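# Remove lettered cube from shelf strip and hold it up

## Task

Get the lettered cube that sits on one of the shelf's strips out of the shelf without moving any other strip beyond a slight amount until the cube is clear (moving one more than that means failure), then keep the cube motionless well above the table, in front of the shelf.

## Robot and tools

Robot: two arms, left_arm (on the +y side) and right_arm, each with a five-fingered hand (left_arm has a left hand, mirrored). Bases: left_arm at (+0.040, +0.502, 0) m, right_arm at (+0.017, -0.530, 0) m. A post stands behind them. Cameras: cam_high, cam_low, cam_left_wrist, cam_right_wrist (672x504 each).

Frames. Reported positions, orientations (quat_wxyz) and velocities are in the scene frame: origin at table-top height midway between the nominal bases, +x out over the table, +z up, +y toward left_arm. Position is in metres. Motion offsets, however, run along the current Hand target's own axes. Hand point: 0.15 m out from the wrist face along the fingers; its +z runs along straight fingers, +y out of the palm, +x across the palm away from the thumb on the right hand (toward the thumb on the left). Finger centre lines sit 0.06 m behind the point (-y); fingertips reach 0.06-0.07 m past it. A wrist bracket on the little-finger side can strike things, and with fingers level the wrist can hang below the hand and touch the table first.

The 28-number row (all values in [-1, 1], both arms always filled in): left_arm dx, dy, dz, rx, ry, rz, then left hand little, ring, middle, index, thumb_bend, thumb_turn, force_limit, speed; then the same 14 for right_arm. The six pose numbers are an offset from that arm's Hand target, in the Hand target's own axes; 1.0 equals 0.6 m of travel or 180 degrees; rx, ry, rz form a single rotation vector. All zeros means no new pose for that arm. Finger values: -1 open/straight, +1 closed/curled; thumb_turn -1 beside the palm, +1 opposite the fingers. force_limit maps -1..+1 to about 0..10 N at the fingertip (15 N for thumb motors). speed rises from near zero at -1 to full at +0.48 and above. Hand numbers are absolute targets, not offsets; to keep a hand unchanged, resend the last eight numbers that were actually run for it (if none yet, its hand_measured plus hand_force_limit and hand_speed).

execute_actions: actions is a list of actions; each action is a list of up to 15 rows, one per 1/30 s step, and a short action repeats its final row to 15 steps. Every row in an action is measured from the Hand target at that action's start, so repeating an offset in a later action moves further. cameras picks images (by name, ["all"], or []); an empty actions list returns all images by default.

move: target is one row or a list of up to 15 rows; every row's offsets count from the same starting Hand targets, not from the previous row. speed is the top path speed in m/s (0.002 to 3.6, default 0.25; turning limited to twice that in rad/s), one value or one per target. blend (m) rounds corners in a list; 0 stops at each. stop_force (N, 3-120, shared by both arms) ends an arm's path when its wrist sensor feels that much push against the motion; use it with slow speeds for approaching contacts, same hand numbers in every row. zero (default true) re-zeroes the sensor first. blocking=false returns early (not with stop_force). Paths are straight, do not avoid obstacles, and lag or overshoot when fast; a whole move is capped at 10 s. The result adds a move: line, e.g. done, off_target, moving, held, fault, with limits such as paced or held.

wait (seconds 0-3600) lets time pass; stop brakes a running move; zoom_image takes camera and region [x0, y0, x1, y1] pixels (at most 504x504) of that camera's latest image; show_instructions shows the reference pages; zero_wrist_force takes arm; finished_scene (scene 1, optional) ends the scene for good.

Results give end_effector_position, quat, velocities, Hand target (the last commanded pose after clipping; next offsets start here, and the hand often rests a little short of it), joint positions and torques, wrist force/torque (in the hand's own axes), and hand_measured, hand_stopped_by (moving, target, force, stalled, fault) and hand_load_n, all six in motor order. A grip that is lost shows as hand_load_n falling near 0.

Gripping: with the thumb turned in front, the hand closes around objects about 0.035-0.065 m thick; thumb tip against index pad can pinch a light item. Close at speed -0.94 or lower for a gentle grip. To squeeze harder raise force_limit and send a more-closed target; to loosen send a target more open than hand_measured.

Limits and hazards: orientation commands are clipped to 32 degrees from the current one per step. Contact force near 150 N on an arm, or excess joint torque or joint deviation, causes a 10 s fault stop; pressing past a firm contact, even slightly, can trigger it. Motors overheat when holding loads or straining toward unreachable poses. Arms must not hit each other or close a hand on the other hand's fingers. Keep the wrist away from its base's first-joint axis. Do not drop the cube (even slightly), release it while moving, slam into the shelf, or let anything fall or be left off the table. Crucially, avoid dragging or shoving any strip other than the cube's own before the cube is out. Objects can be nudged by outside disturbances now and then.

Each tool is called as name(argument=value, ...) on one line, values as JSON.

Reference images:

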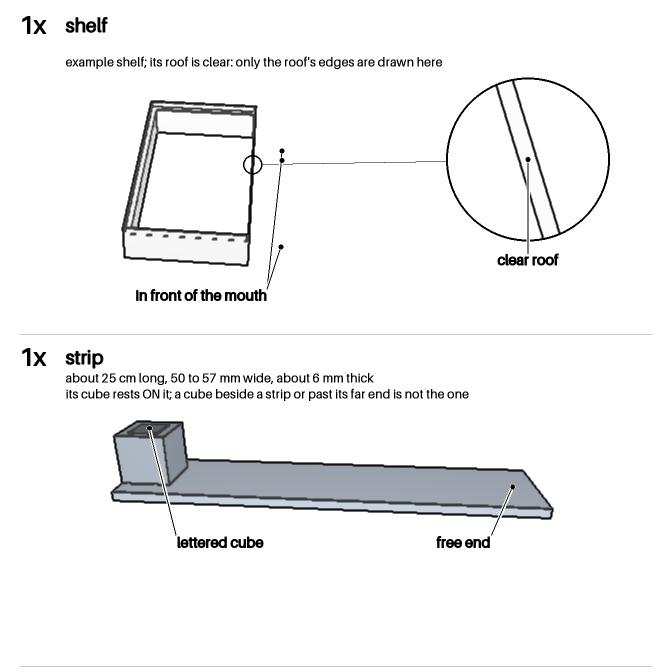

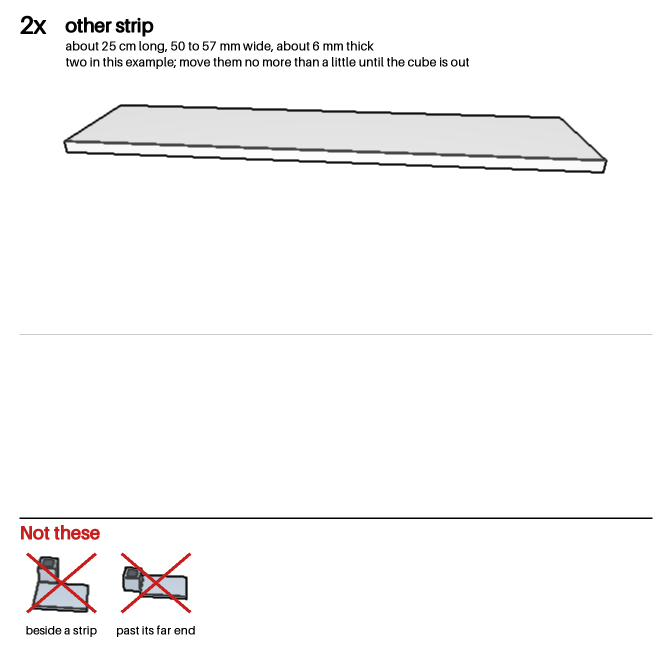

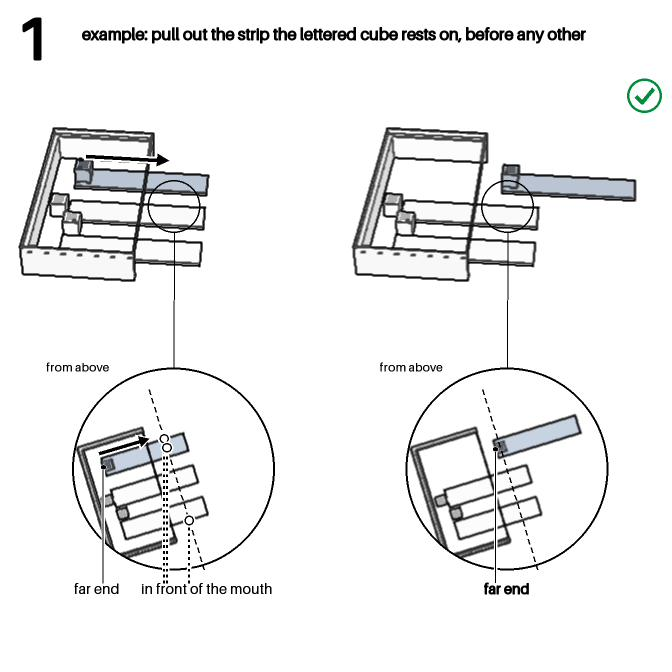

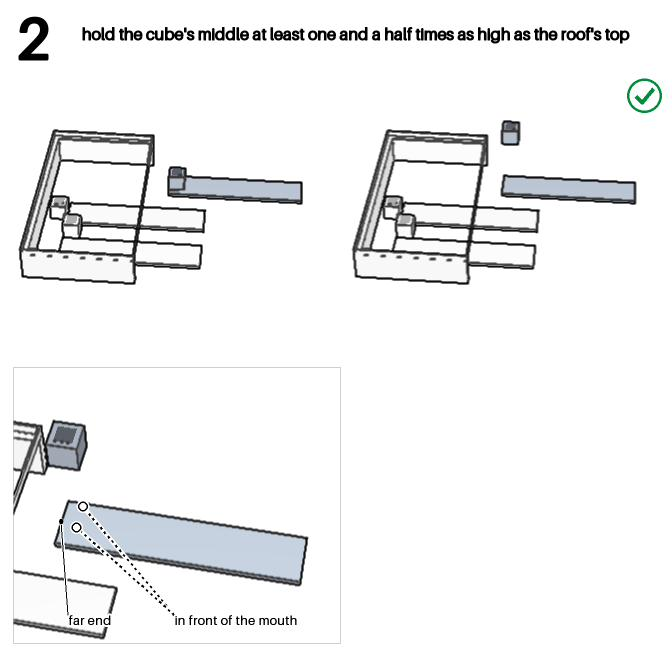

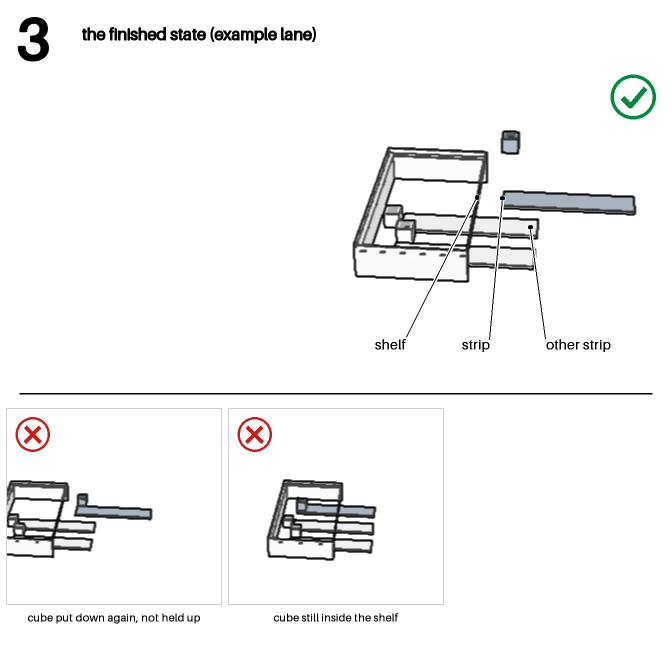

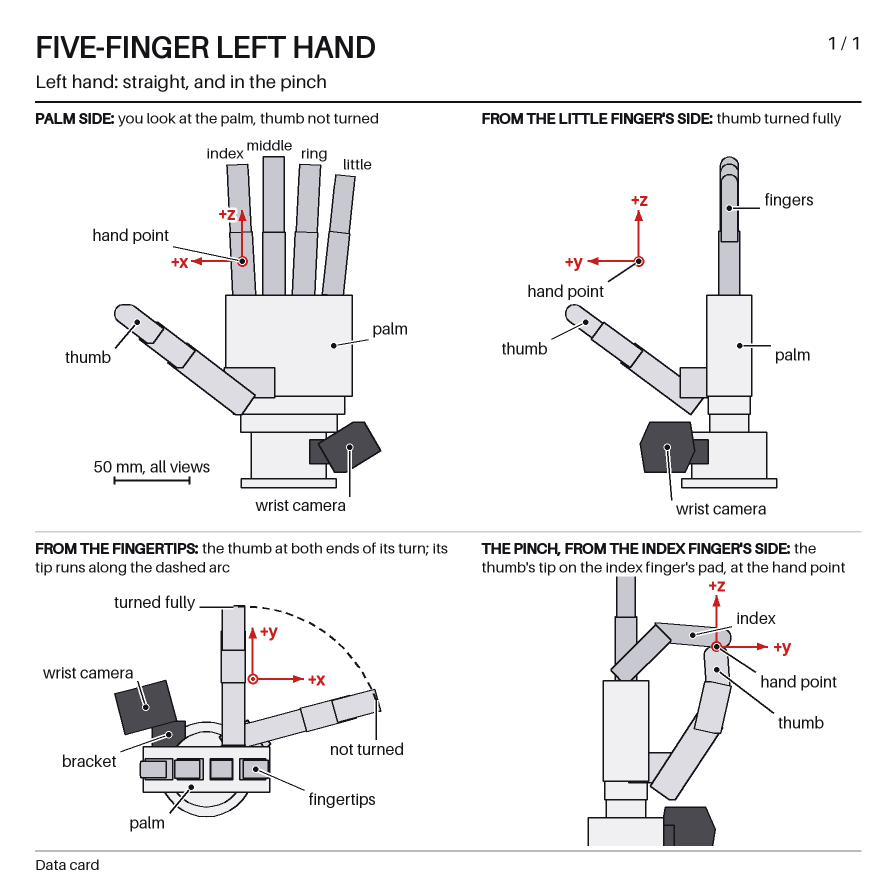

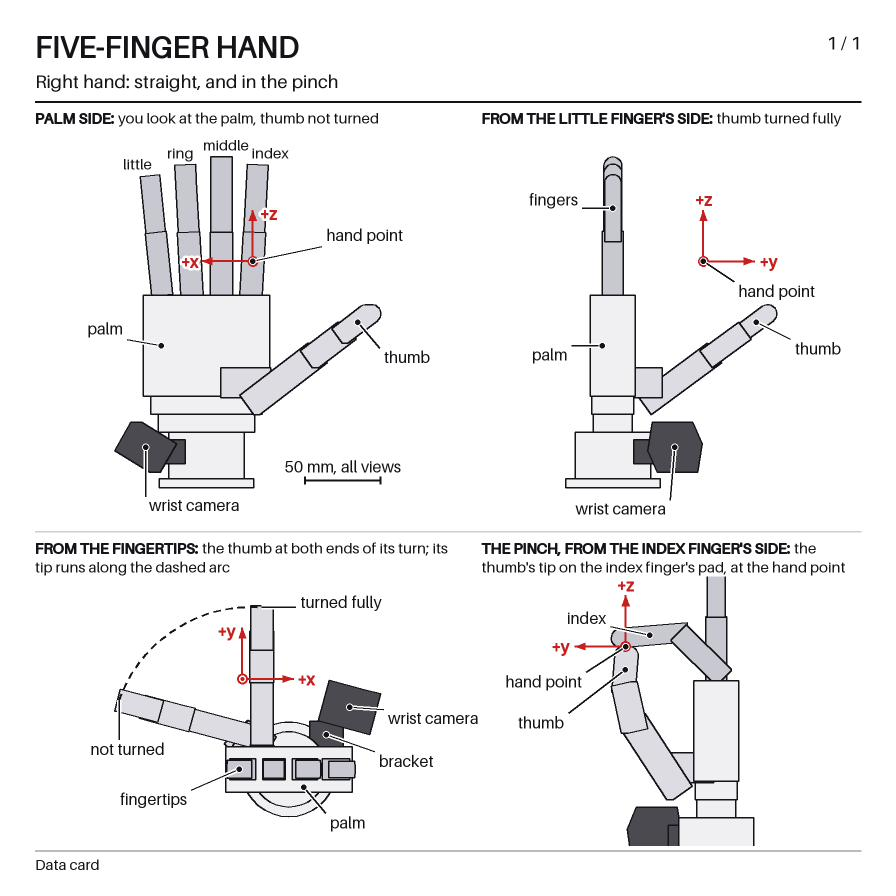

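## Session

execute_actions(actions=[])

Scene clock: 0.00 s.
left_arm: end_effector_position=(+0.5259, +0.3286, +0.2032) hand_measured=(-1.000, -1.000, -1.000, -1.000, -1.000, -1.000) hand_load_n=(+0.0, +0.0, +0.0, +0.0, +0.0, +0.0) hand_stopped_by=(target, target, target, target, target, target) hand_force_limit=0.00 hand_speed=-0.80 end_effector_quat_wxyz=(+0.448, +0.890, -0.045, -0.076) | right_arm: end_effector_position=(+0.4493, +0.2339, +0.2928) hand_measured=(-1.000, -1.000, -1.000, -1.000, -1.000, -1.000) hand_load_n=(+0.0, +0.0, +0.0, +0.0, +0.0, +0.0) hand_stopped_by=(target, target, target, target, target, target) hand_force_limit=0.00 hand_speed=-0.80 end_effector_quat_wxyz=(-0.473, +0.723, -0.318, +0.390)
Joint positions: left_arm=[3.529 -2.243 -1.598 1.599 -0.848 2.331] | right_arm=[1.056 -0.708 0.515 0.489 2.112 -3.261]
Joint velocities: within noise
Joint torques (N m): no reading
Wrist force (N): no reading
Wrist torque (N m): no reading
Wrist force, peak (N): no reading
Hand target: left_arm +0.5259, +0.3286, +0.2032; +0.448, +0.890, -0.045, -0.076 | right_arm +0.4493, +0.2339, +0.2928; -0.473, +0.723, -0.318, +0.390

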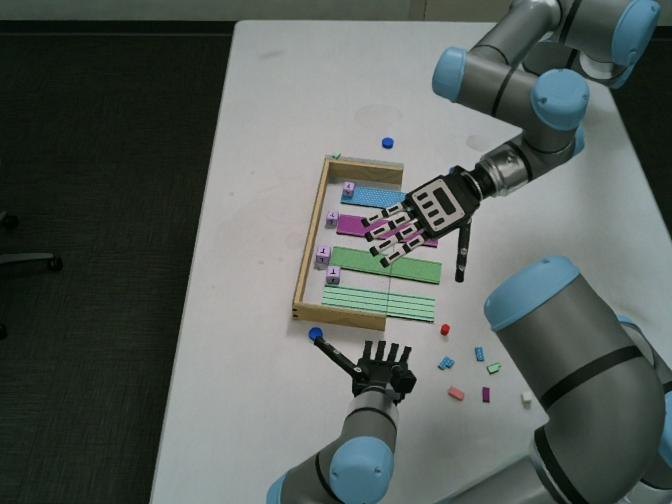

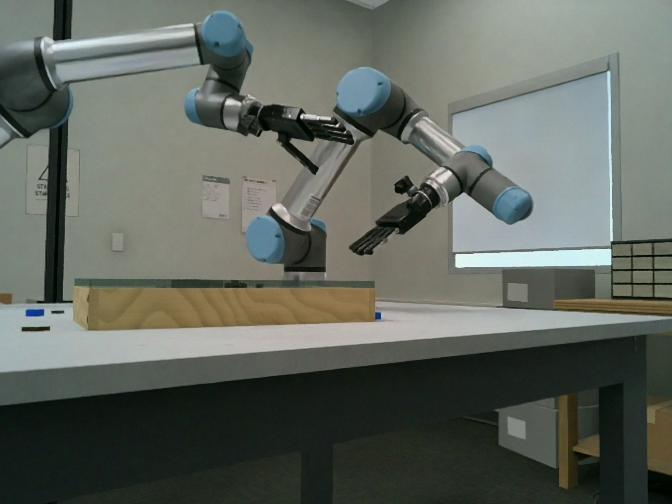

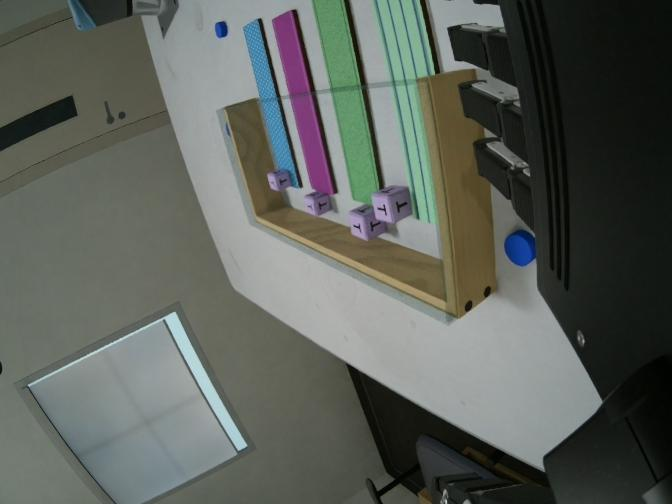

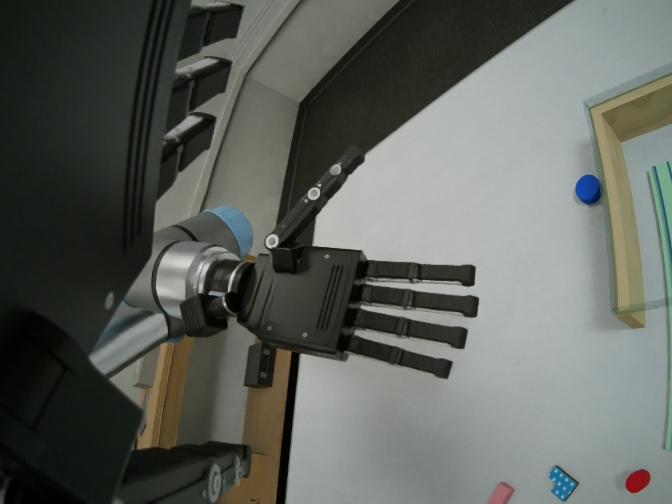

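zoom_image(camera="cam_high", region=[280, 140, 480, 340])

zoom_image(camera="cam_left_wrist", region=[200, 0, 500, 330])

Scaled by 2.520.

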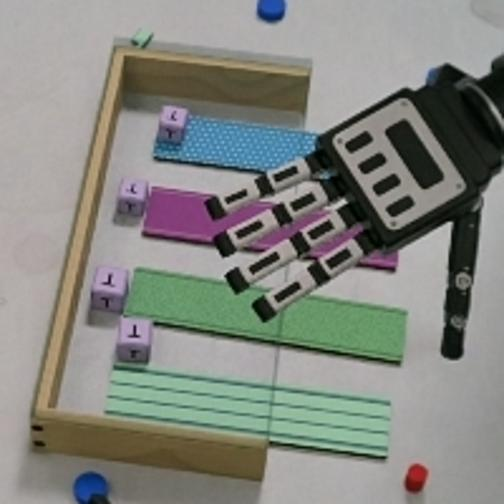

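Scaled by 1.527 from the camera's image (finer frame: 960x720).

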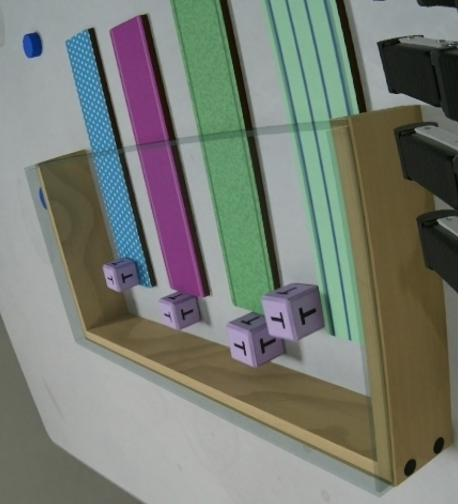

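move(target=[0,0,0,0,0,0,-1,-1,-1,-1,-1,-1,0,-0.8,0.369,0.2745,-0.3537,-0.4266,0.0715,0.238,1,1,-1,-1,-1,-1,0,0], cameras=["all"])

Scene clock: 99.57 s.
left_arm: end_effector_position=(+0.5259, +0.3286, +0.2032) hand_measured=(-1.000, -1.000, -1.000, -1.000, -1.000, -1.000) hand_load_n=(+0.0, +0.0, +0.0, +0.0, +0.0, +0.0) hand_stopped_by=(target, target, target, target, target, target) hand_force_limit=0.00 hand_speed=-0.80 end_effector_quat_wxyz=(+0.448, +0.890, -0.045, -0.076) | right_arm: end_effector_position=(+0.3599, -0.0998, +0.2503) hand_measured=(+1.000, +1.000, -1.000, -1.000, -1.000, -1.000) hand_load_n=(+0.0, +0.0, +0.0, +0.0, +0.0, +0.0) hand_stopped_by=(target, target, target, target, target, target) hand_force_limit=0.00 hand_speed=0.00 end_effector_quat_wxyz=(-0.001, -0.656, +0.755, +0.001)
Joint positions: left_arm=[3.529 -2.243 -1.598 1.599 -0.848 2.331] | right_arm=[0.562 -0.944 0.961 1.555 1.57 -2.466]
Joint torques (N m): left_arm=[0.39 36.39 12.57 -2.45 0.69 0.37] | right_arm=[-6.77 -34.69 -15.17 2.56 1.12 0.05]
Wrist force (N): left_arm=[0.0 -0.1 0.1] | right_arm=[0.7 -1.1 -0.3]
Wrist torque (N m): left_arm=[-0.01 -0.01 0.00] | right_arm=[-0.19 0.01 0.17]
Wrist force, peak (N): left_arm=[0.1 -0.4 0.4] | right_arm=[1.7 -1.5 0.1]
Hand target: left_arm +0.5259, +0.3286, +0.2032; +0.448, +0.890, -0.045, -0.076 | right_arm +0.3599, -0.0998, +0.2502; -0.001, -0.656, +0.755, +0.001
Off the commanded pose: left_arm 0.000 m, 0 deg | right_arm 0.000 m, 0 deg.
move: done
cam_right_wrist: T_world_to_cam=[[-0.98618, -0.16278, -0.03079, 0.3482], [-0.15397, 0.832, 0.53297, 0.00467], [-0.06114, 0.53035, -0.84557, 0.40217]] pos_world=[0.36869, -0.16049, 0.34829]

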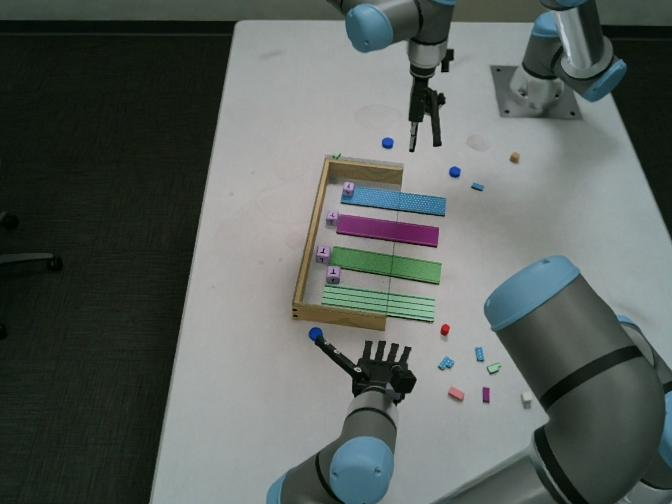

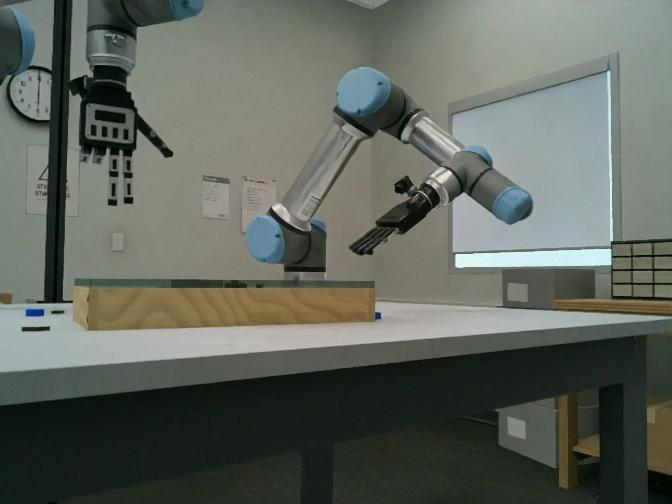

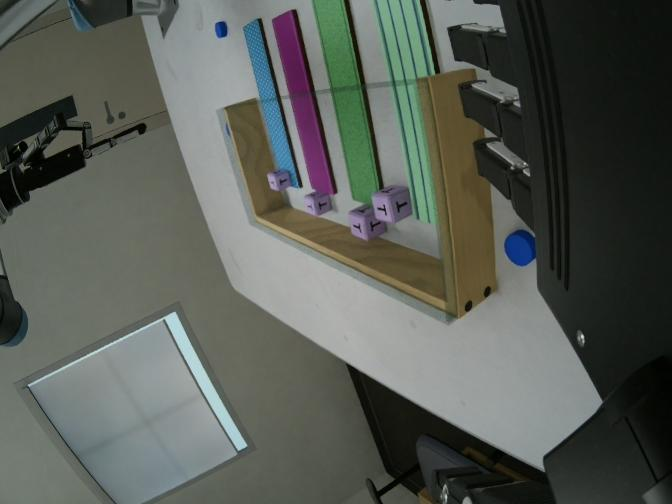

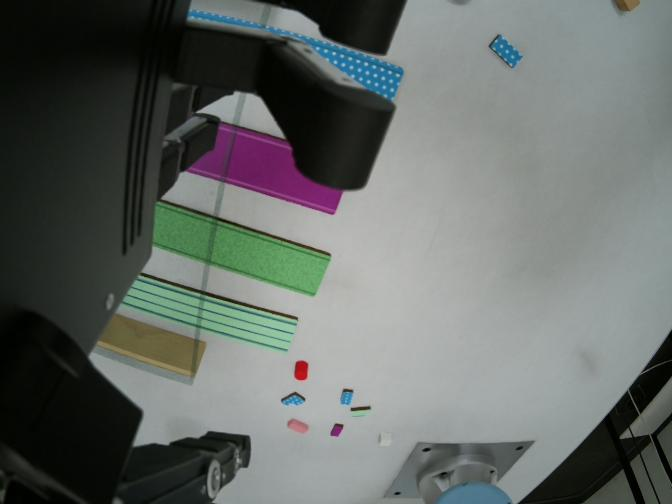

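zoom_image(camera="cam_high", region=[300, 140, 480, 275])

zoom_image(camera="cam_left_wrist", region=[220, 90, 380, 250])

Scaled by 2.800.

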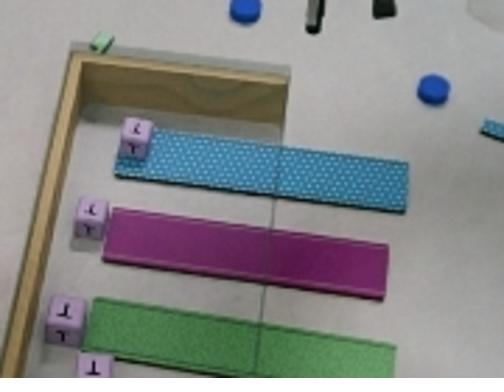

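Scaled by 3.150 from the camera's image (finer frame: 960x720).

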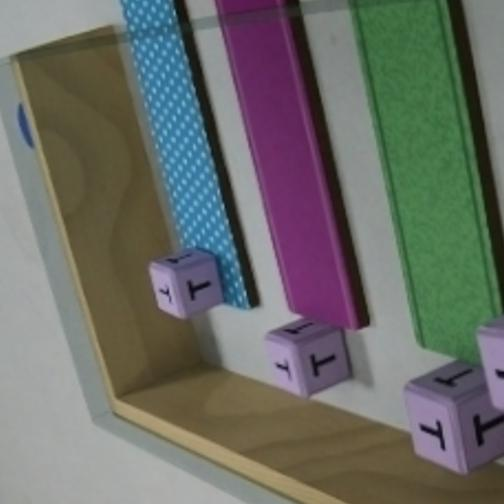

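zoom_image(camera="cam_left_wrist", region=[255, 155, 335, 235])

zoom_image(camera="cam_high", region=[325, 160, 405, 220])

Scaled by 6.300 from the camera's image (finer frame: 960x720).

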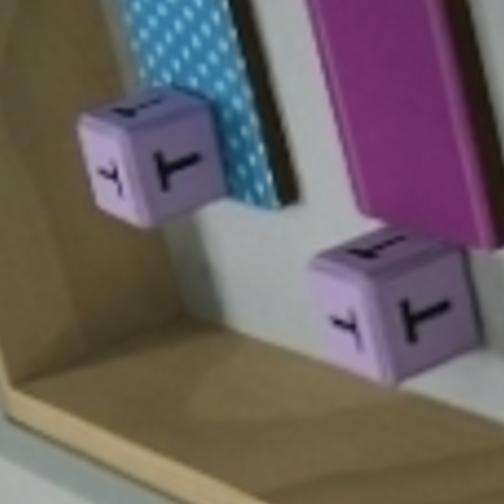

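Scaled by 6.300.

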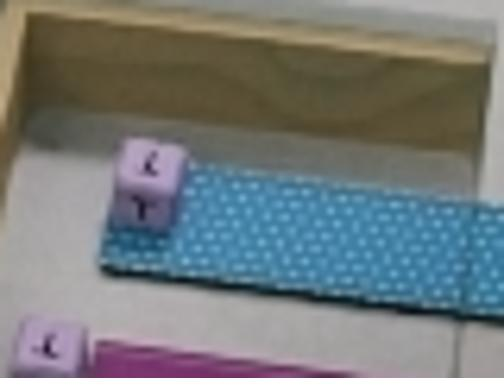

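move(target=[0,0,0,0,0,0,-1,-1,-1,-1,-1,-1,0,-0.8,-0.0174,0.1162,0.242,0,0,0,1,1,-1,-1,-1,-1,0,0], cameras=["all"])

zoom_image(camera="cam_high", region=[380, 120, 480, 240])

Scene clock: 169.90 s.
left_arm: end_effector_position=(+0.5259, +0.3286, +0.2032) hand_measured=(-1.000, -1.000, -1.000, -1.000, -1.000, -1.000) hand_load_n=(+0.0, +0.0, +0.0, +0.0, +0.0, +0.0) hand_stopped_by=(target, target, target, target, target, target) hand_force_limit=0.00 hand_speed=-0.80 end_effector_quat_wxyz=(+0.448, +0.890, -0.045, -0.076) | right_arm: end_effector_position=(+0.2921, -0.0797, +0.1053) hand_measured=(+1.000, +1.000, -1.000, -1.000, -1.000, -1.000) hand_load_n=(+0.0, +0.0, +0.0, +0.0, +0.0, +0.0) hand_stopped_by=(target, target, target, target, target, target) hand_force_limit=0.00 hand_speed=0.00 end_effector_quat_wxyz=(-0.001, -0.656, +0.755, +0.001) end_effector_velocity=(+0.000, +0.001, -0.002) end_effector_angular_velocity=(+0.002, -0.002, -0.001)
Joint positions: left_arm=[3.529 -2.243 -1.598 1.599 -0.848 2.331] | right_arm=[0.665 -0.946 1.345 1.173 1.569 -2.363]
Joint velocities: left_arm=[within noise] | right_arm=[0.001 0.001 0.002 -0.006 0 0.001]
Joint torques (N m): left_arm=[0.65 37.35 12.57 -2.4 0.68 0.18] | right_arm=[3.5 -44.74 -10.83 0.46 -2.27 -0.77]
Wrist force (N): left_arm=[-0.1 0.2 -0.2] | right_arm=[0.4 -1.1 -0.1]
Wrist torque (N m): left_arm=[0.04 0.00 -0.01] | right_arm=[-0.24 0.04 0.15]
Wrist force, peak (N): left_arm=[-0.3 0.3 -0.1] | right_arm=[0.8 -2.4 -2.0]
Hand target: left_arm +0.5259, +0.3286, +0.2032; +0.448, +0.890, -0.045, -0.076 | right_arm +0.2921, -0.0797, +0.1052; -0.001, -0.656, +0.755, +0.001
Off the commanded pose: left_arm 0.000 m, 0 deg | right_arm 0.000 m, 0 deg.
move: done
cam_right_wrist: T_world_to_cam=[[-0.98623, -0.16254, -0.0304, 0.28011], [-0.15357, 0.83206, 0.53301, 0.05467], [-0.06134, 0.53034, -0.84556, 0.26481]] pos_world=[0.30089, -0.1404, 0.20329]

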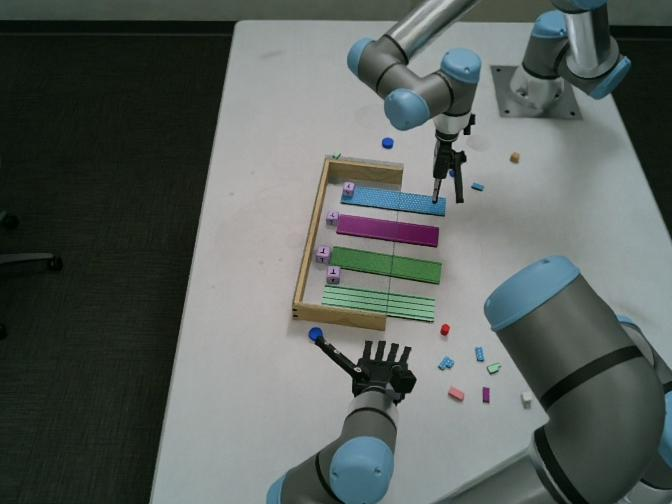

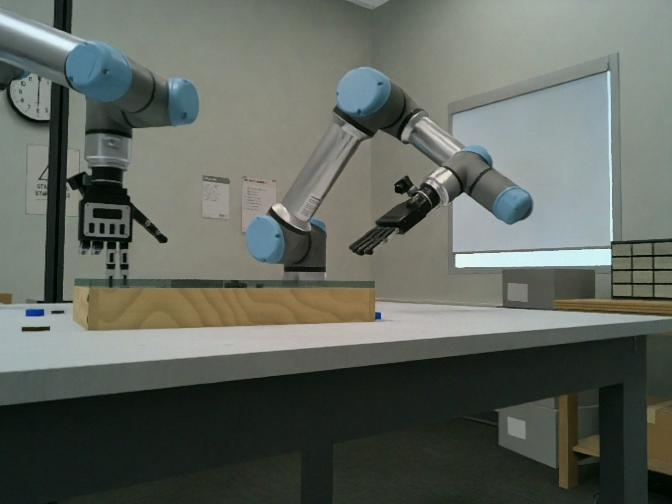

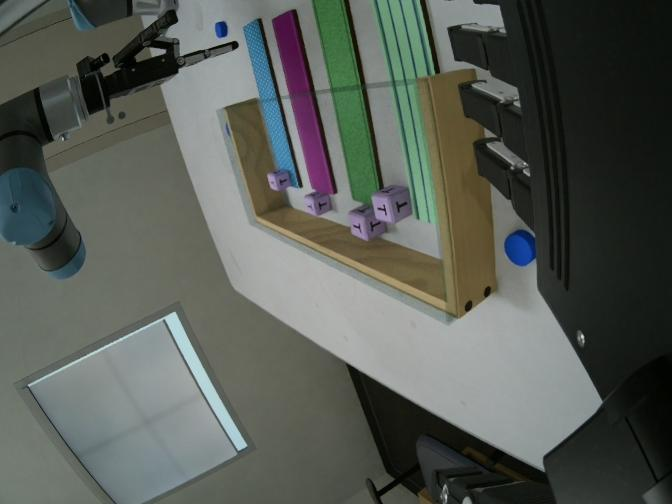

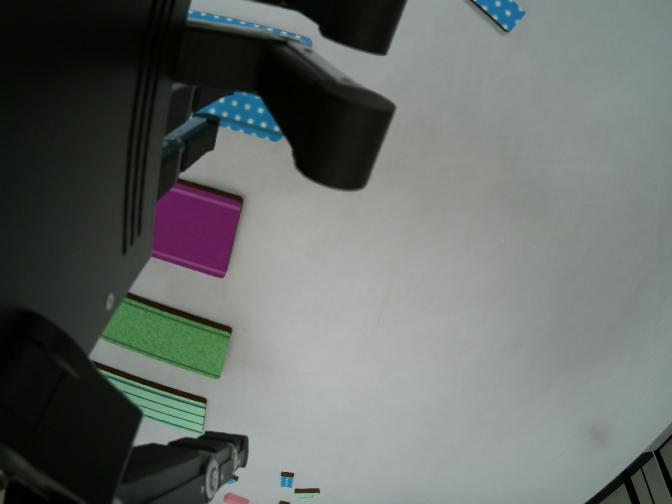

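Scaled by 4.200.

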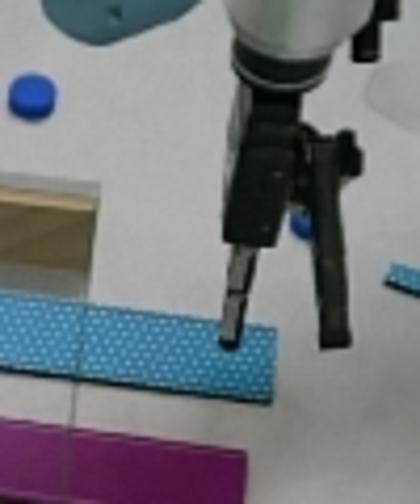

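move(target=[0,0,0,0,0,0,-1,-1,-1,-1,-1,-1,0,-0.8,0,0,0.0583,0,0,0,1,1,-1,-1,-1,-1,0,0], speed=0.007, stop_force=5, cameras=["cam_high"])

Scene clock: 185.90 s.
left_arm: end_effector_position=(+0.5259, +0.3286, +0.2032) hand_measured=(-1.000, -1.000, -1.000, -1.000, -1.000, -1.000) hand_load_n=(+0.0, +0.0, +0.0, +0.0, +0.0, +0.0) hand_stopped_by=(target, target, target, target, target, target) hand_force_limit=0.00 hand_speed=-0.80 end_effector_quat_wxyz=(+0.448, +0.890, -0.045, -0.076) | right_arm: end_effector_position=(+0.2920, -0.0797, +0.0769) hand_measured=(+1.000, +1.000, -1.000, -1.000, -1.000, -1.000) hand_load_n=(+0.0, +0.0, +0.0, +0.0, +0.0, +0.0) hand_stopped_by=(target, target, target, target, target, target) hand_force_limit=0.00 hand_speed=0.00 end_effector_quat_wxyz=(-0.001, -0.656, +0.755, +0.001)
Joint positions: left_arm=[3.529 -2.243 -1.598 1.599 -0.848 2.331] | right_arm=[0.666 -0.918 1.376 1.114 1.569 -2.363]
Joint torques (N m): left_arm=[0.1 36.8 12.62 -2.25 0.75 0.31] | right_arm=[6.46 -44.83 -23.62 3.4 1.64 2.01]
Wrist force (N): left_arm=[0.0 0.2 -0.2] | right_arm=[-0.6 -1.8 -8.4]
Wrist torque (N m): left_arm=[0.04 -0.01 -0.01] | right_arm=[0.20 0.24 0.07]
Wrist force, peak (N): left_arm=[-0.2 0.2 -0.5] | right_arm=[-0.2 -1.9 -12.3]
Hand target: left_arm +0.5259, +0.3286, +0.2032; +0.448, +0.890, -0.045, -0.076 | right_arm +0.2920, -0.0797, +0.0769; -0.001, -0.656, +0.755, +0.001 (not the last commanded pose)
Off the commanded pose: left_arm 0.000 m, 0 deg | right_arm 0.007 m, 0 deg.
move: contact (right_arm)

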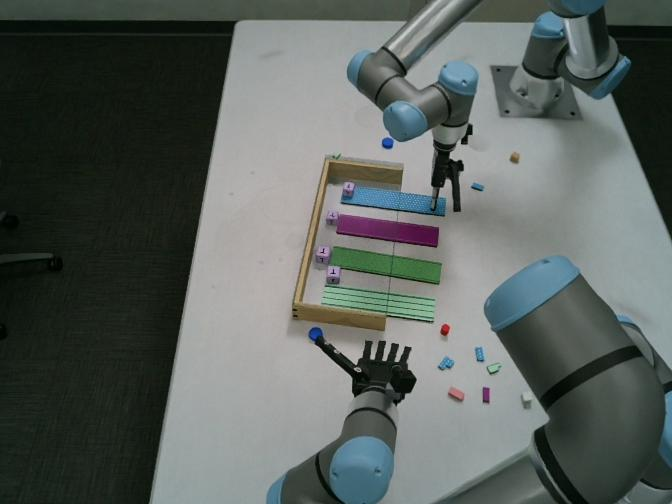

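move(target=[0,0,0,0,0,0,-1,-1,-1,-1,-1,-1,0,-0.8,-0.0007,0.0333,0,0,0,0,1,1,-1,-1,-1,-1,0,0], speed=0.02, cameras=["cam_high"])

zoom_image(camera="cam_high", region=[300, 120, 480, 255])

Scene clock: 194.03 s.
left_arm: end_effector_position=(+0.5259, +0.3286, +0.2032) hand_measured=(-1.000, -1.000, -1.000, -1.000, -1.000, -1.000) hand_load_n=(+0.0, +0.0, +0.0, +0.0, +0.0, +0.0) hand_stopped_by=(target, target, target, target, target, target) hand_force_limit=0.00 hand_speed=-0.80 end_effector_quat_wxyz=(+0.448, +0.890, -0.045, -0.076) | right_arm: end_effector_position=(+0.2722, -0.0764, +0.0769) hand_measured=(+1.000, +1.000, -1.000, -1.000, -1.000, -1.000) hand_load_n=(+0.0, +0.0, +0.0, +0.0, +0.0, +0.0) hand_stopped_by=(target, target, target, target, target, target) hand_force_limit=0.00 hand_speed=0.00 end_effector_quat_wxyz=(-0.001, -0.656, +0.755, +0.001)
Joint positions: left_arm=[3.529 -2.243 -1.598 1.599 -0.848 2.331] | right_arm=[0.695 -0.939 1.413 1.098 1.569 -2.334]
Joint torques (N m): left_arm=[1.83 37.01 12.27 -2.36 0.55 0.04] | right_arm=[-6.53 -31.1 -23.38 2.44 -1.49 -1.83]
Wrist force (N): left_arm=[-0.2 0.1 -0.4] | right_arm=[0.1 -2.1 -8.0]
Wrist torque (N m): left_arm=[0.05 0.01 -0.02] | right_arm=[0.42 0.26 -0.06]
Wrist force, peak (N): left_arm=[-0.2 0.1 -0.6] | right_arm=[0.1 -3.6 -9.4]
Hand target: left_arm +0.5259, +0.3286, +0.2032; +0.448, +0.890, -0.045, -0.076 | right_arm +0.2723, -0.0765, +0.0769; -0.001, -0.656, +0.755, +0.001
Off the commanded pose: left_arm 0.000 m, 0 deg | right_arm 0.000 m, 0 deg.
move: done

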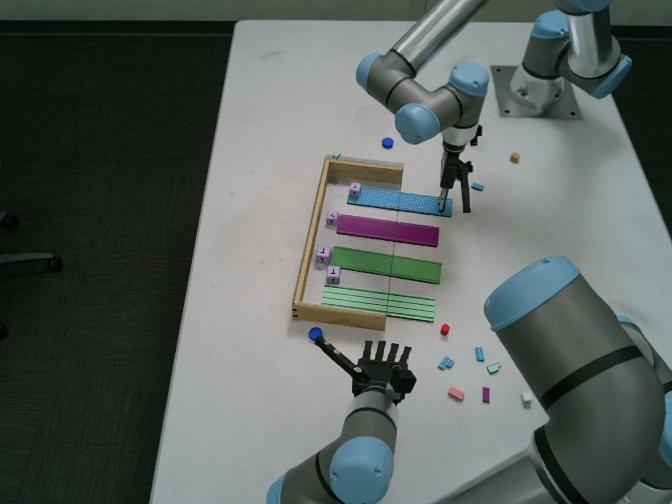

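Scaled by 2.800.

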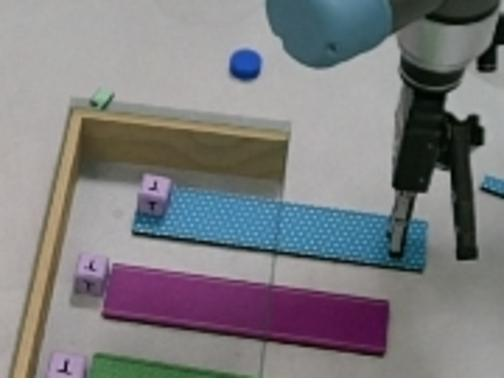

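move(target=[0,0,0,0,0,0,-1,-1,-1,-1,-1,-1,0,-0.8,-0.002,0.1,0,0,0,0,1,1,-1,-1,-1,-1,0,0], speed=0.035, cameras=["cam_high"])

zoom_image(camera="cam_high", region=[300, 120, 480, 255])

Scene clock: 216.87 s.
left_arm: end_effector_position=(+0.5259, +0.3286, +0.2032) hand_measured=(-1.000, -1.000, -1.000, -1.000, -1.000, -1.000) hand_load_n=(+0.0, +0.0, +0.0, +0.0, +0.0, +0.0) hand_stopped_by=(target, target, target, target, target, target) hand_force_limit=0.00 hand_speed=-0.80 end_effector_quat_wxyz=(+0.448, +0.890, -0.045, -0.076) | right_arm: end_effector_position=(+0.2129, -0.0668, +0.0770) hand_measured=(+1.000, +1.000, -1.000, -1.000, -1.000, -1.000) hand_load_n=(+0.0, +0.0, -0.5, +0.0, +0.0, +0.0) hand_stopped_by=(target, target, target, target, target, target) hand_force_limit=0.00 hand_speed=0.00 end_effector_quat_wxyz=(-0.001, -0.656, +0.755, +0.001) end_effector_velocity=(+0.002, +0.000, +0.000) end_effector_angular_velocity=(+0.002, +0.000, +0.003)
Joint positions: left_arm=[3.529 -2.243 -1.598 1.599 -0.848 2.331] | right_arm=[0.789 -0.994 1.505 1.061 1.569 -2.239]
Joint velocities: left_arm=[within noise] | right_arm=[-0.004 0.002 -0.003 0 -0.001 -0.007]
Joint torques (N m): left_arm=[1.33 36.97 12.87 -2.2 0.51 0.14] | right_arm=[-5.47 -29.66 -26.51 3.37 -2.48 -1.85]
Wrist force (N): left_arm=[-0.1 -0.1 -0.3] | right_arm=[1.3 -0.1 -1.3]
Wrist torque (N m): left_arm=[0.00 -0.01 0.00] | right_arm=[0.04 -0.09 0.11]
Wrist force, peak (N): left_arm=[-0.2 0.6 -0.4] | right_arm=[0.3 -3.2 -8.7]
Hand target: left_arm +0.5259, +0.3286, +0.2032; +0.448, +0.890, -0.045, -0.076 | right_arm +0.2130, -0.0669, +0.0770; -0.001, -0.656, +0.755, +0.001
Off the commanded pose: left_arm 0.000 m, 0 deg | right_arm 0.000 m, 0 deg.
move: done

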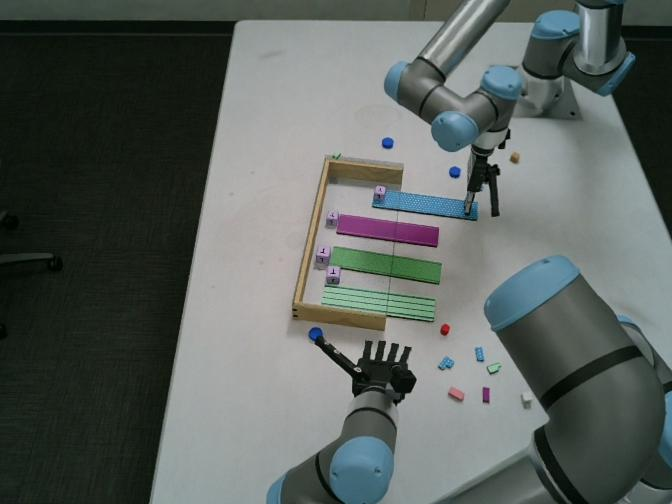

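Scaled by 2.800.

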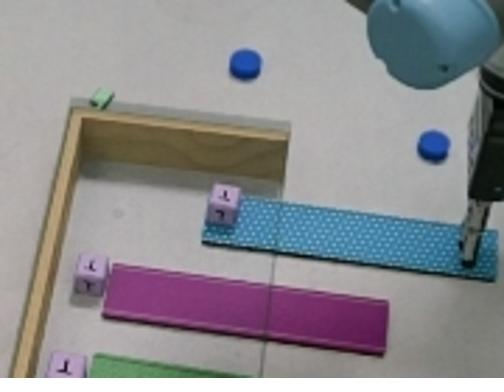

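move(target=[0,0,0,0,0,0,-1,-1,-1,-1,-1,-1,0,-0.8,0,0,0.02,0,0,0,1,1,-1,-1,-1,-1,0,0], speed=0.005, stop_force=6)

Scene clock: 223.80 s.
left_arm: end_effector_position=(+0.5259, +0.3286, +0.2032) hand_measured=(-1.000, -1.000, -1.000, -1.000, -1.000, -1.000) hand_load_n=(+0.0, +0.0, +0.0, +0.0, +0.0, +0.0) hand_stopped_by=(target, target, target, target, target, target) hand_force_limit=0.00 hand_speed=-0.80 end_effector_quat_wxyz=(+0.448, +0.890, -0.045, -0.076) | right_arm: end_effector_position=(+0.2131, -0.0668, +0.0768) hand_measured=(+1.000, +1.000, -1.000, -1.000, -1.000, -1.000) hand_load_n=(+0.0, +0.0, +0.0, +0.0, +0.0, +0.0) hand_stopped_by=(target, target, target, target, target, target) hand_force_limit=0.00 hand_speed=0.00 end_effector_quat_wxyz=(-0.001, -0.656, +0.755, +0.001)
Joint positions: left_arm=[3.529 -2.243 -1.598 1.599 -0.848 2.331] | right_arm=[0.789 -0.993 1.505 1.061 1.569 -2.239]
Joint torques (N m): left_arm=[2.49 37.53 12.38 -2.4 0.34 0.16] | right_arm=[-6.43 -42.17 -20.75 2.94 1.69 -1.68]
Wrist force (N): left_arm=[-0.1 0.0 -0.3] | right_arm=[0.8 -0.1 -9.2]
Wrist torque (N m): left_arm=[0.02 0.00 0.00] | right_arm=[0.52 0.23 0.12]
Wrist force, peak (N): left_arm=[-0.2 0.4 -0.5] | right_arm=[2.8 0.1 -12.3]
Hand target: left_arm +0.5259, +0.3286, +0.2032; +0.448, +0.890, -0.045, -0.076 | right_arm +0.2131, -0.0668, +0.0768; -0.001, -0.656, +0.755, +0.001 (not the last commanded pose)
Off the commanded pose: left_arm 0.000 m, 0 deg | right_arm 0.012 m, 0 deg.
move: contact (right_arm)

move(target=[0,0,0,0,0,0,-1,-1,-1,-1,-1,-1,0,-0.8,-0.002,0.1,0.0003,0,0,0,1,1,-1,-1,-1,-1,0,0], speed=0.035, cameras=["cam_high"])

zoom_image(camera="cam_high", region=[340, 120, 520, 255])

Scene clock: 230.57 s.
left_arm: end_effector_position=(+0.5259, +0.3286, +0.2032) hand_measured=(-1.000, -1.000, -1.000, -1.000, -1.000, -1.000) hand_load_n=(+0.0, +0.0, +0.0, +0.0, +0.0, +0.0) hand_stopped_by=(target, target, target, target, target, target) hand_force_limit=0.00 hand_speed=-0.80 end_effector_quat_wxyz=(+0.448, +0.890, -0.045, -0.076) | right_arm: end_effector_position=(+0.1537, -0.0572, +0.0768) hand_measured=(+1.000, +1.000, -1.000, -1.000, -1.000, -1.000) hand_load_n=(+0.0, +0.0, +0.0, +0.0, +0.0, +0.0) hand_stopped_by=(target, target, target, target, target, target) hand_force_limit=0.00 hand_speed=0.00 end_effector_quat_wxyz=(-0.001, -0.656, +0.755, +0.001) end_effector_velocity=(+0.003, -0.001, +0.000) end_effector_angular_velocity=(+0.000, +0.000, +0.000)
Joint positions: left_arm=[3.529 -2.243 -1.598 1.599 -0.848 2.331] | right_arm=[0.896 -1.033 1.571 1.034 1.569 -2.132]
Joint velocities: left_arm=[within noise] | right_arm=[-0.006 0.002 -0.001 0 0 -0.006]
Joint torques (N m): left_arm=[2.07 36.66 12.99 -2.19 0.39 0.03] | right_arm=[-9.12 -27.3 -22.44 2.12 -2.65 -1.92]
Wrist force (N): left_arm=[-0.2 -0.1 -0.4] | right_arm=[0.0 0.1 -7.6]
Wrist torque (N m): left_arm=[0.02 0.00 -0.02] | right_arm=[0.48 0.16 0.08]
Wrist force, peak (N): left_arm=[-0.1 0.2 -0.7] | right_arm=[1.0 -0.4 -9.4]
Hand target: left_arm +0.5259, +0.3286, +0.2032; +0.448, +0.890, -0.045, -0.076 | right_arm +0.1538, -0.0572, +0.0768; -0.001, -0.656, +0.755, +0.001
Off the commanded pose: left_arm 0.000 m, 0 deg | right_arm 0.000 m, 0 deg.
move: done

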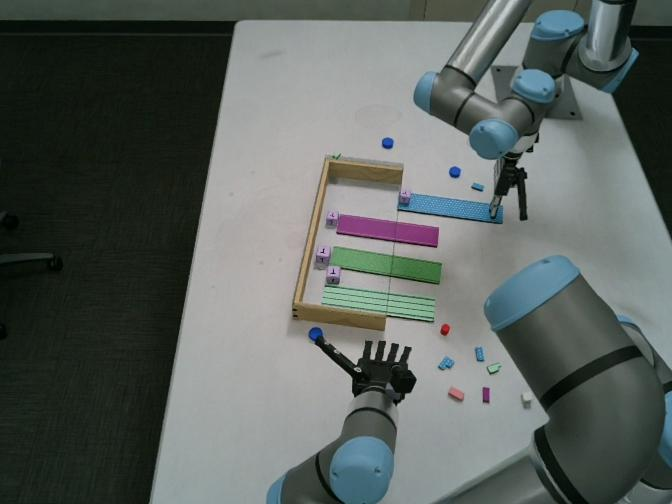

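Scaled by 2.800.

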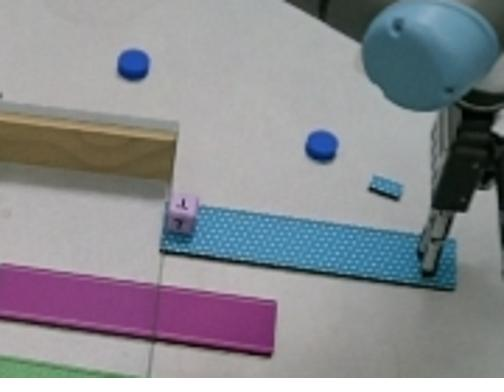

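move(target=[0,0,0,0,0,0,-1,-1,-1,-1,-1,-1,0,-0.8,-0.002,0.1,0.0003,0,0,0,1,1,-1,-1,-1,-1,0,0], speed=0.035, cameras=["all"])

zoom_image(camera="cam_high", region=[360, 120, 540, 255])

Scene clock: 239.17 s.
left_arm: end_effector_position=(+0.5259, +0.3286, +0.2032) hand_measured=(-1.000, -1.000, -1.000, -1.000, -1.000, -1.000) hand_load_n=(+0.0, +0.0, +0.0, +0.0, +0.0, +0.0) hand_stopped_by=(target, target, target, target, target, target) hand_force_limit=0.00 hand_speed=-0.80 end_effector_quat_wxyz=(+0.448, +0.890, -0.045, -0.076) | right_arm: end_effector_position=(+0.0945, -0.0476, +0.0767) hand_measured=(+1.000, +1.000, -1.000, -1.000, -1.000, -1.000) hand_load_n=(+0.0, +0.0, +0.0, +0.0, +0.0, +0.0) hand_stopped_by=(target, target, target, target, target, target) hand_force_limit=0.00 hand_speed=0.00 end_effector_quat_wxyz=(-0.001, -0.656, +0.755, +0.001) end_effector_velocity=(+0.003, -0.001, +0.000) end_effector_angular_velocity=(+0.001, -0.001, +0.002)
Joint positions: left_arm=[3.529 -2.243 -1.598 1.599 -0.848 2.331] | right_arm=[1.015 -1.057 1.61 1.018 1.569 -2.014]
Joint velocities: left_arm=[within noise] | right_arm=[-0.006 -0.001 0 0 0 -0.008]
Joint torques (N m): left_arm=[3.86 37.42 13.14 -2.02 0.3 0.01] | right_arm=[-7.06 -29.78 -16.78 1.06 -2.63 -2.23]
Wrist force (N): left_arm=[-0.3 0.2 -0.4] | right_arm=[0.3 0.1 -8.2]
Wrist torque (N m): left_arm=[0.06 0.02 -0.02] | right_arm=[0.51 0.17 0.10]
Wrist force, peak (N): left_arm=[-0.1 0.3 -0.7] | right_arm=[0.8 -3.1 -8.8]
Hand target: left_arm +0.5259, +0.3286, +0.2032; +0.448, +0.890, -0.045, -0.076 | right_arm +0.0946, -0.0476, +0.0767; -0.001, -0.656, +0.755, +0.001
Off the commanded pose: left_arm 0.000 m, 0 deg | right_arm 0.000 m, 0 deg.
move: done
cam_right_wrist: T_world_to_cam=[[-0.98625, -0.16246, -0.03035, 0.08948], [-0.15347, 0.83208, 0.53301, 0.01283], [-0.06134, 0.53034, -0.84556, 0.21148]] pos_world=[0.10319, -0.1083, 0.17469]

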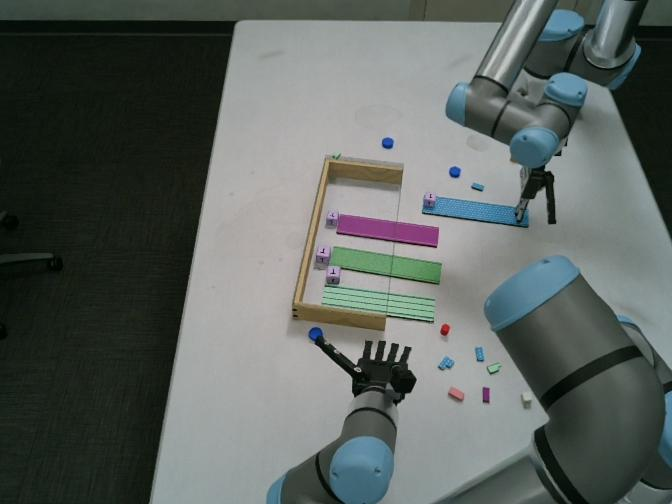

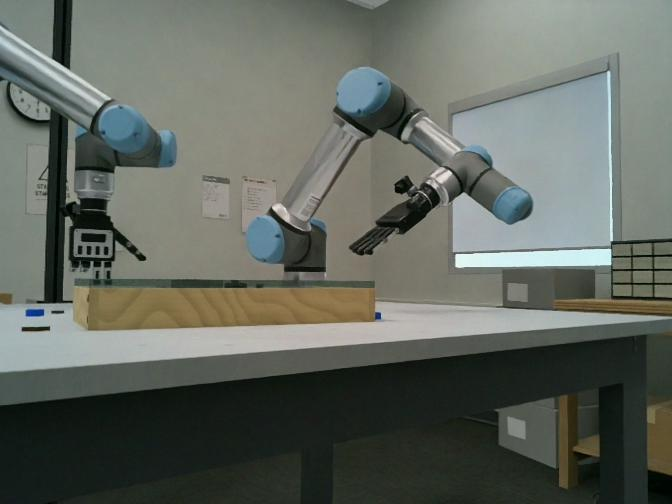

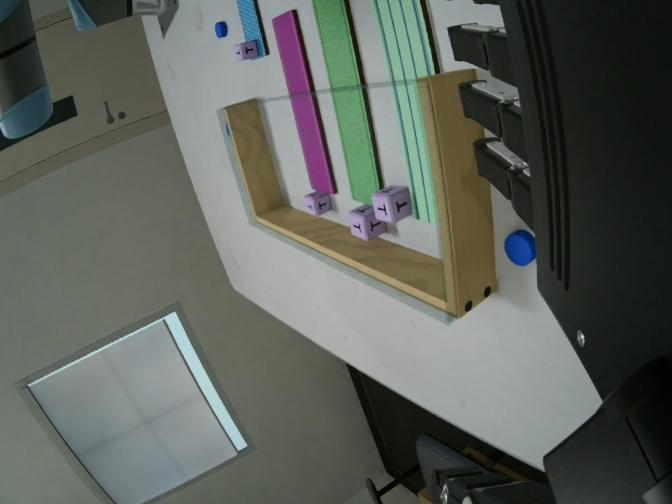

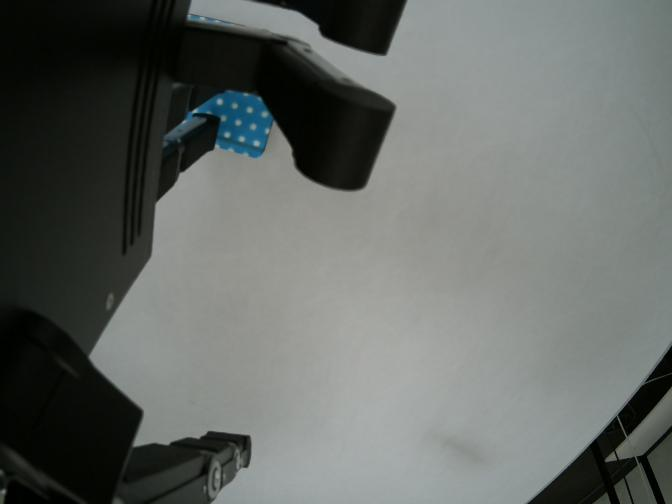

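Scaled by 2.800.

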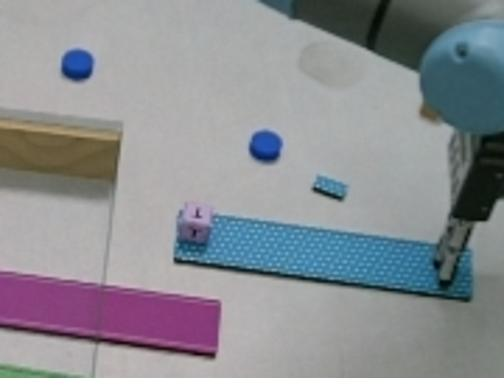

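zoom_image(camera="cam_high", region=[400, 170, 480, 230])

zoom_image(camera="cam_left_wrist", region=[210, 0, 310, 80])

Scaled by 6.300.

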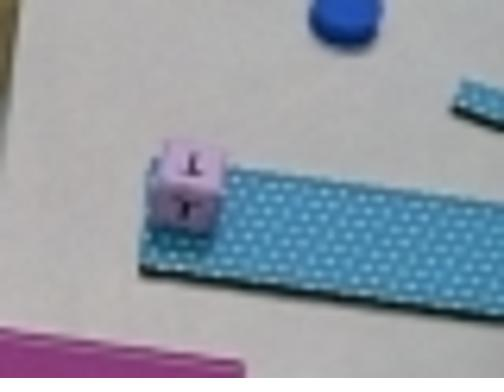

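Scaled by 5.040 from the camera's image (finer frame: 960x720).

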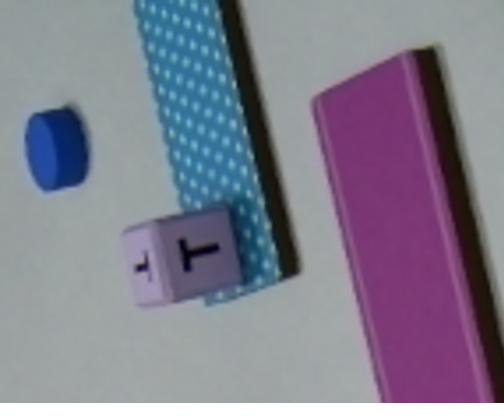

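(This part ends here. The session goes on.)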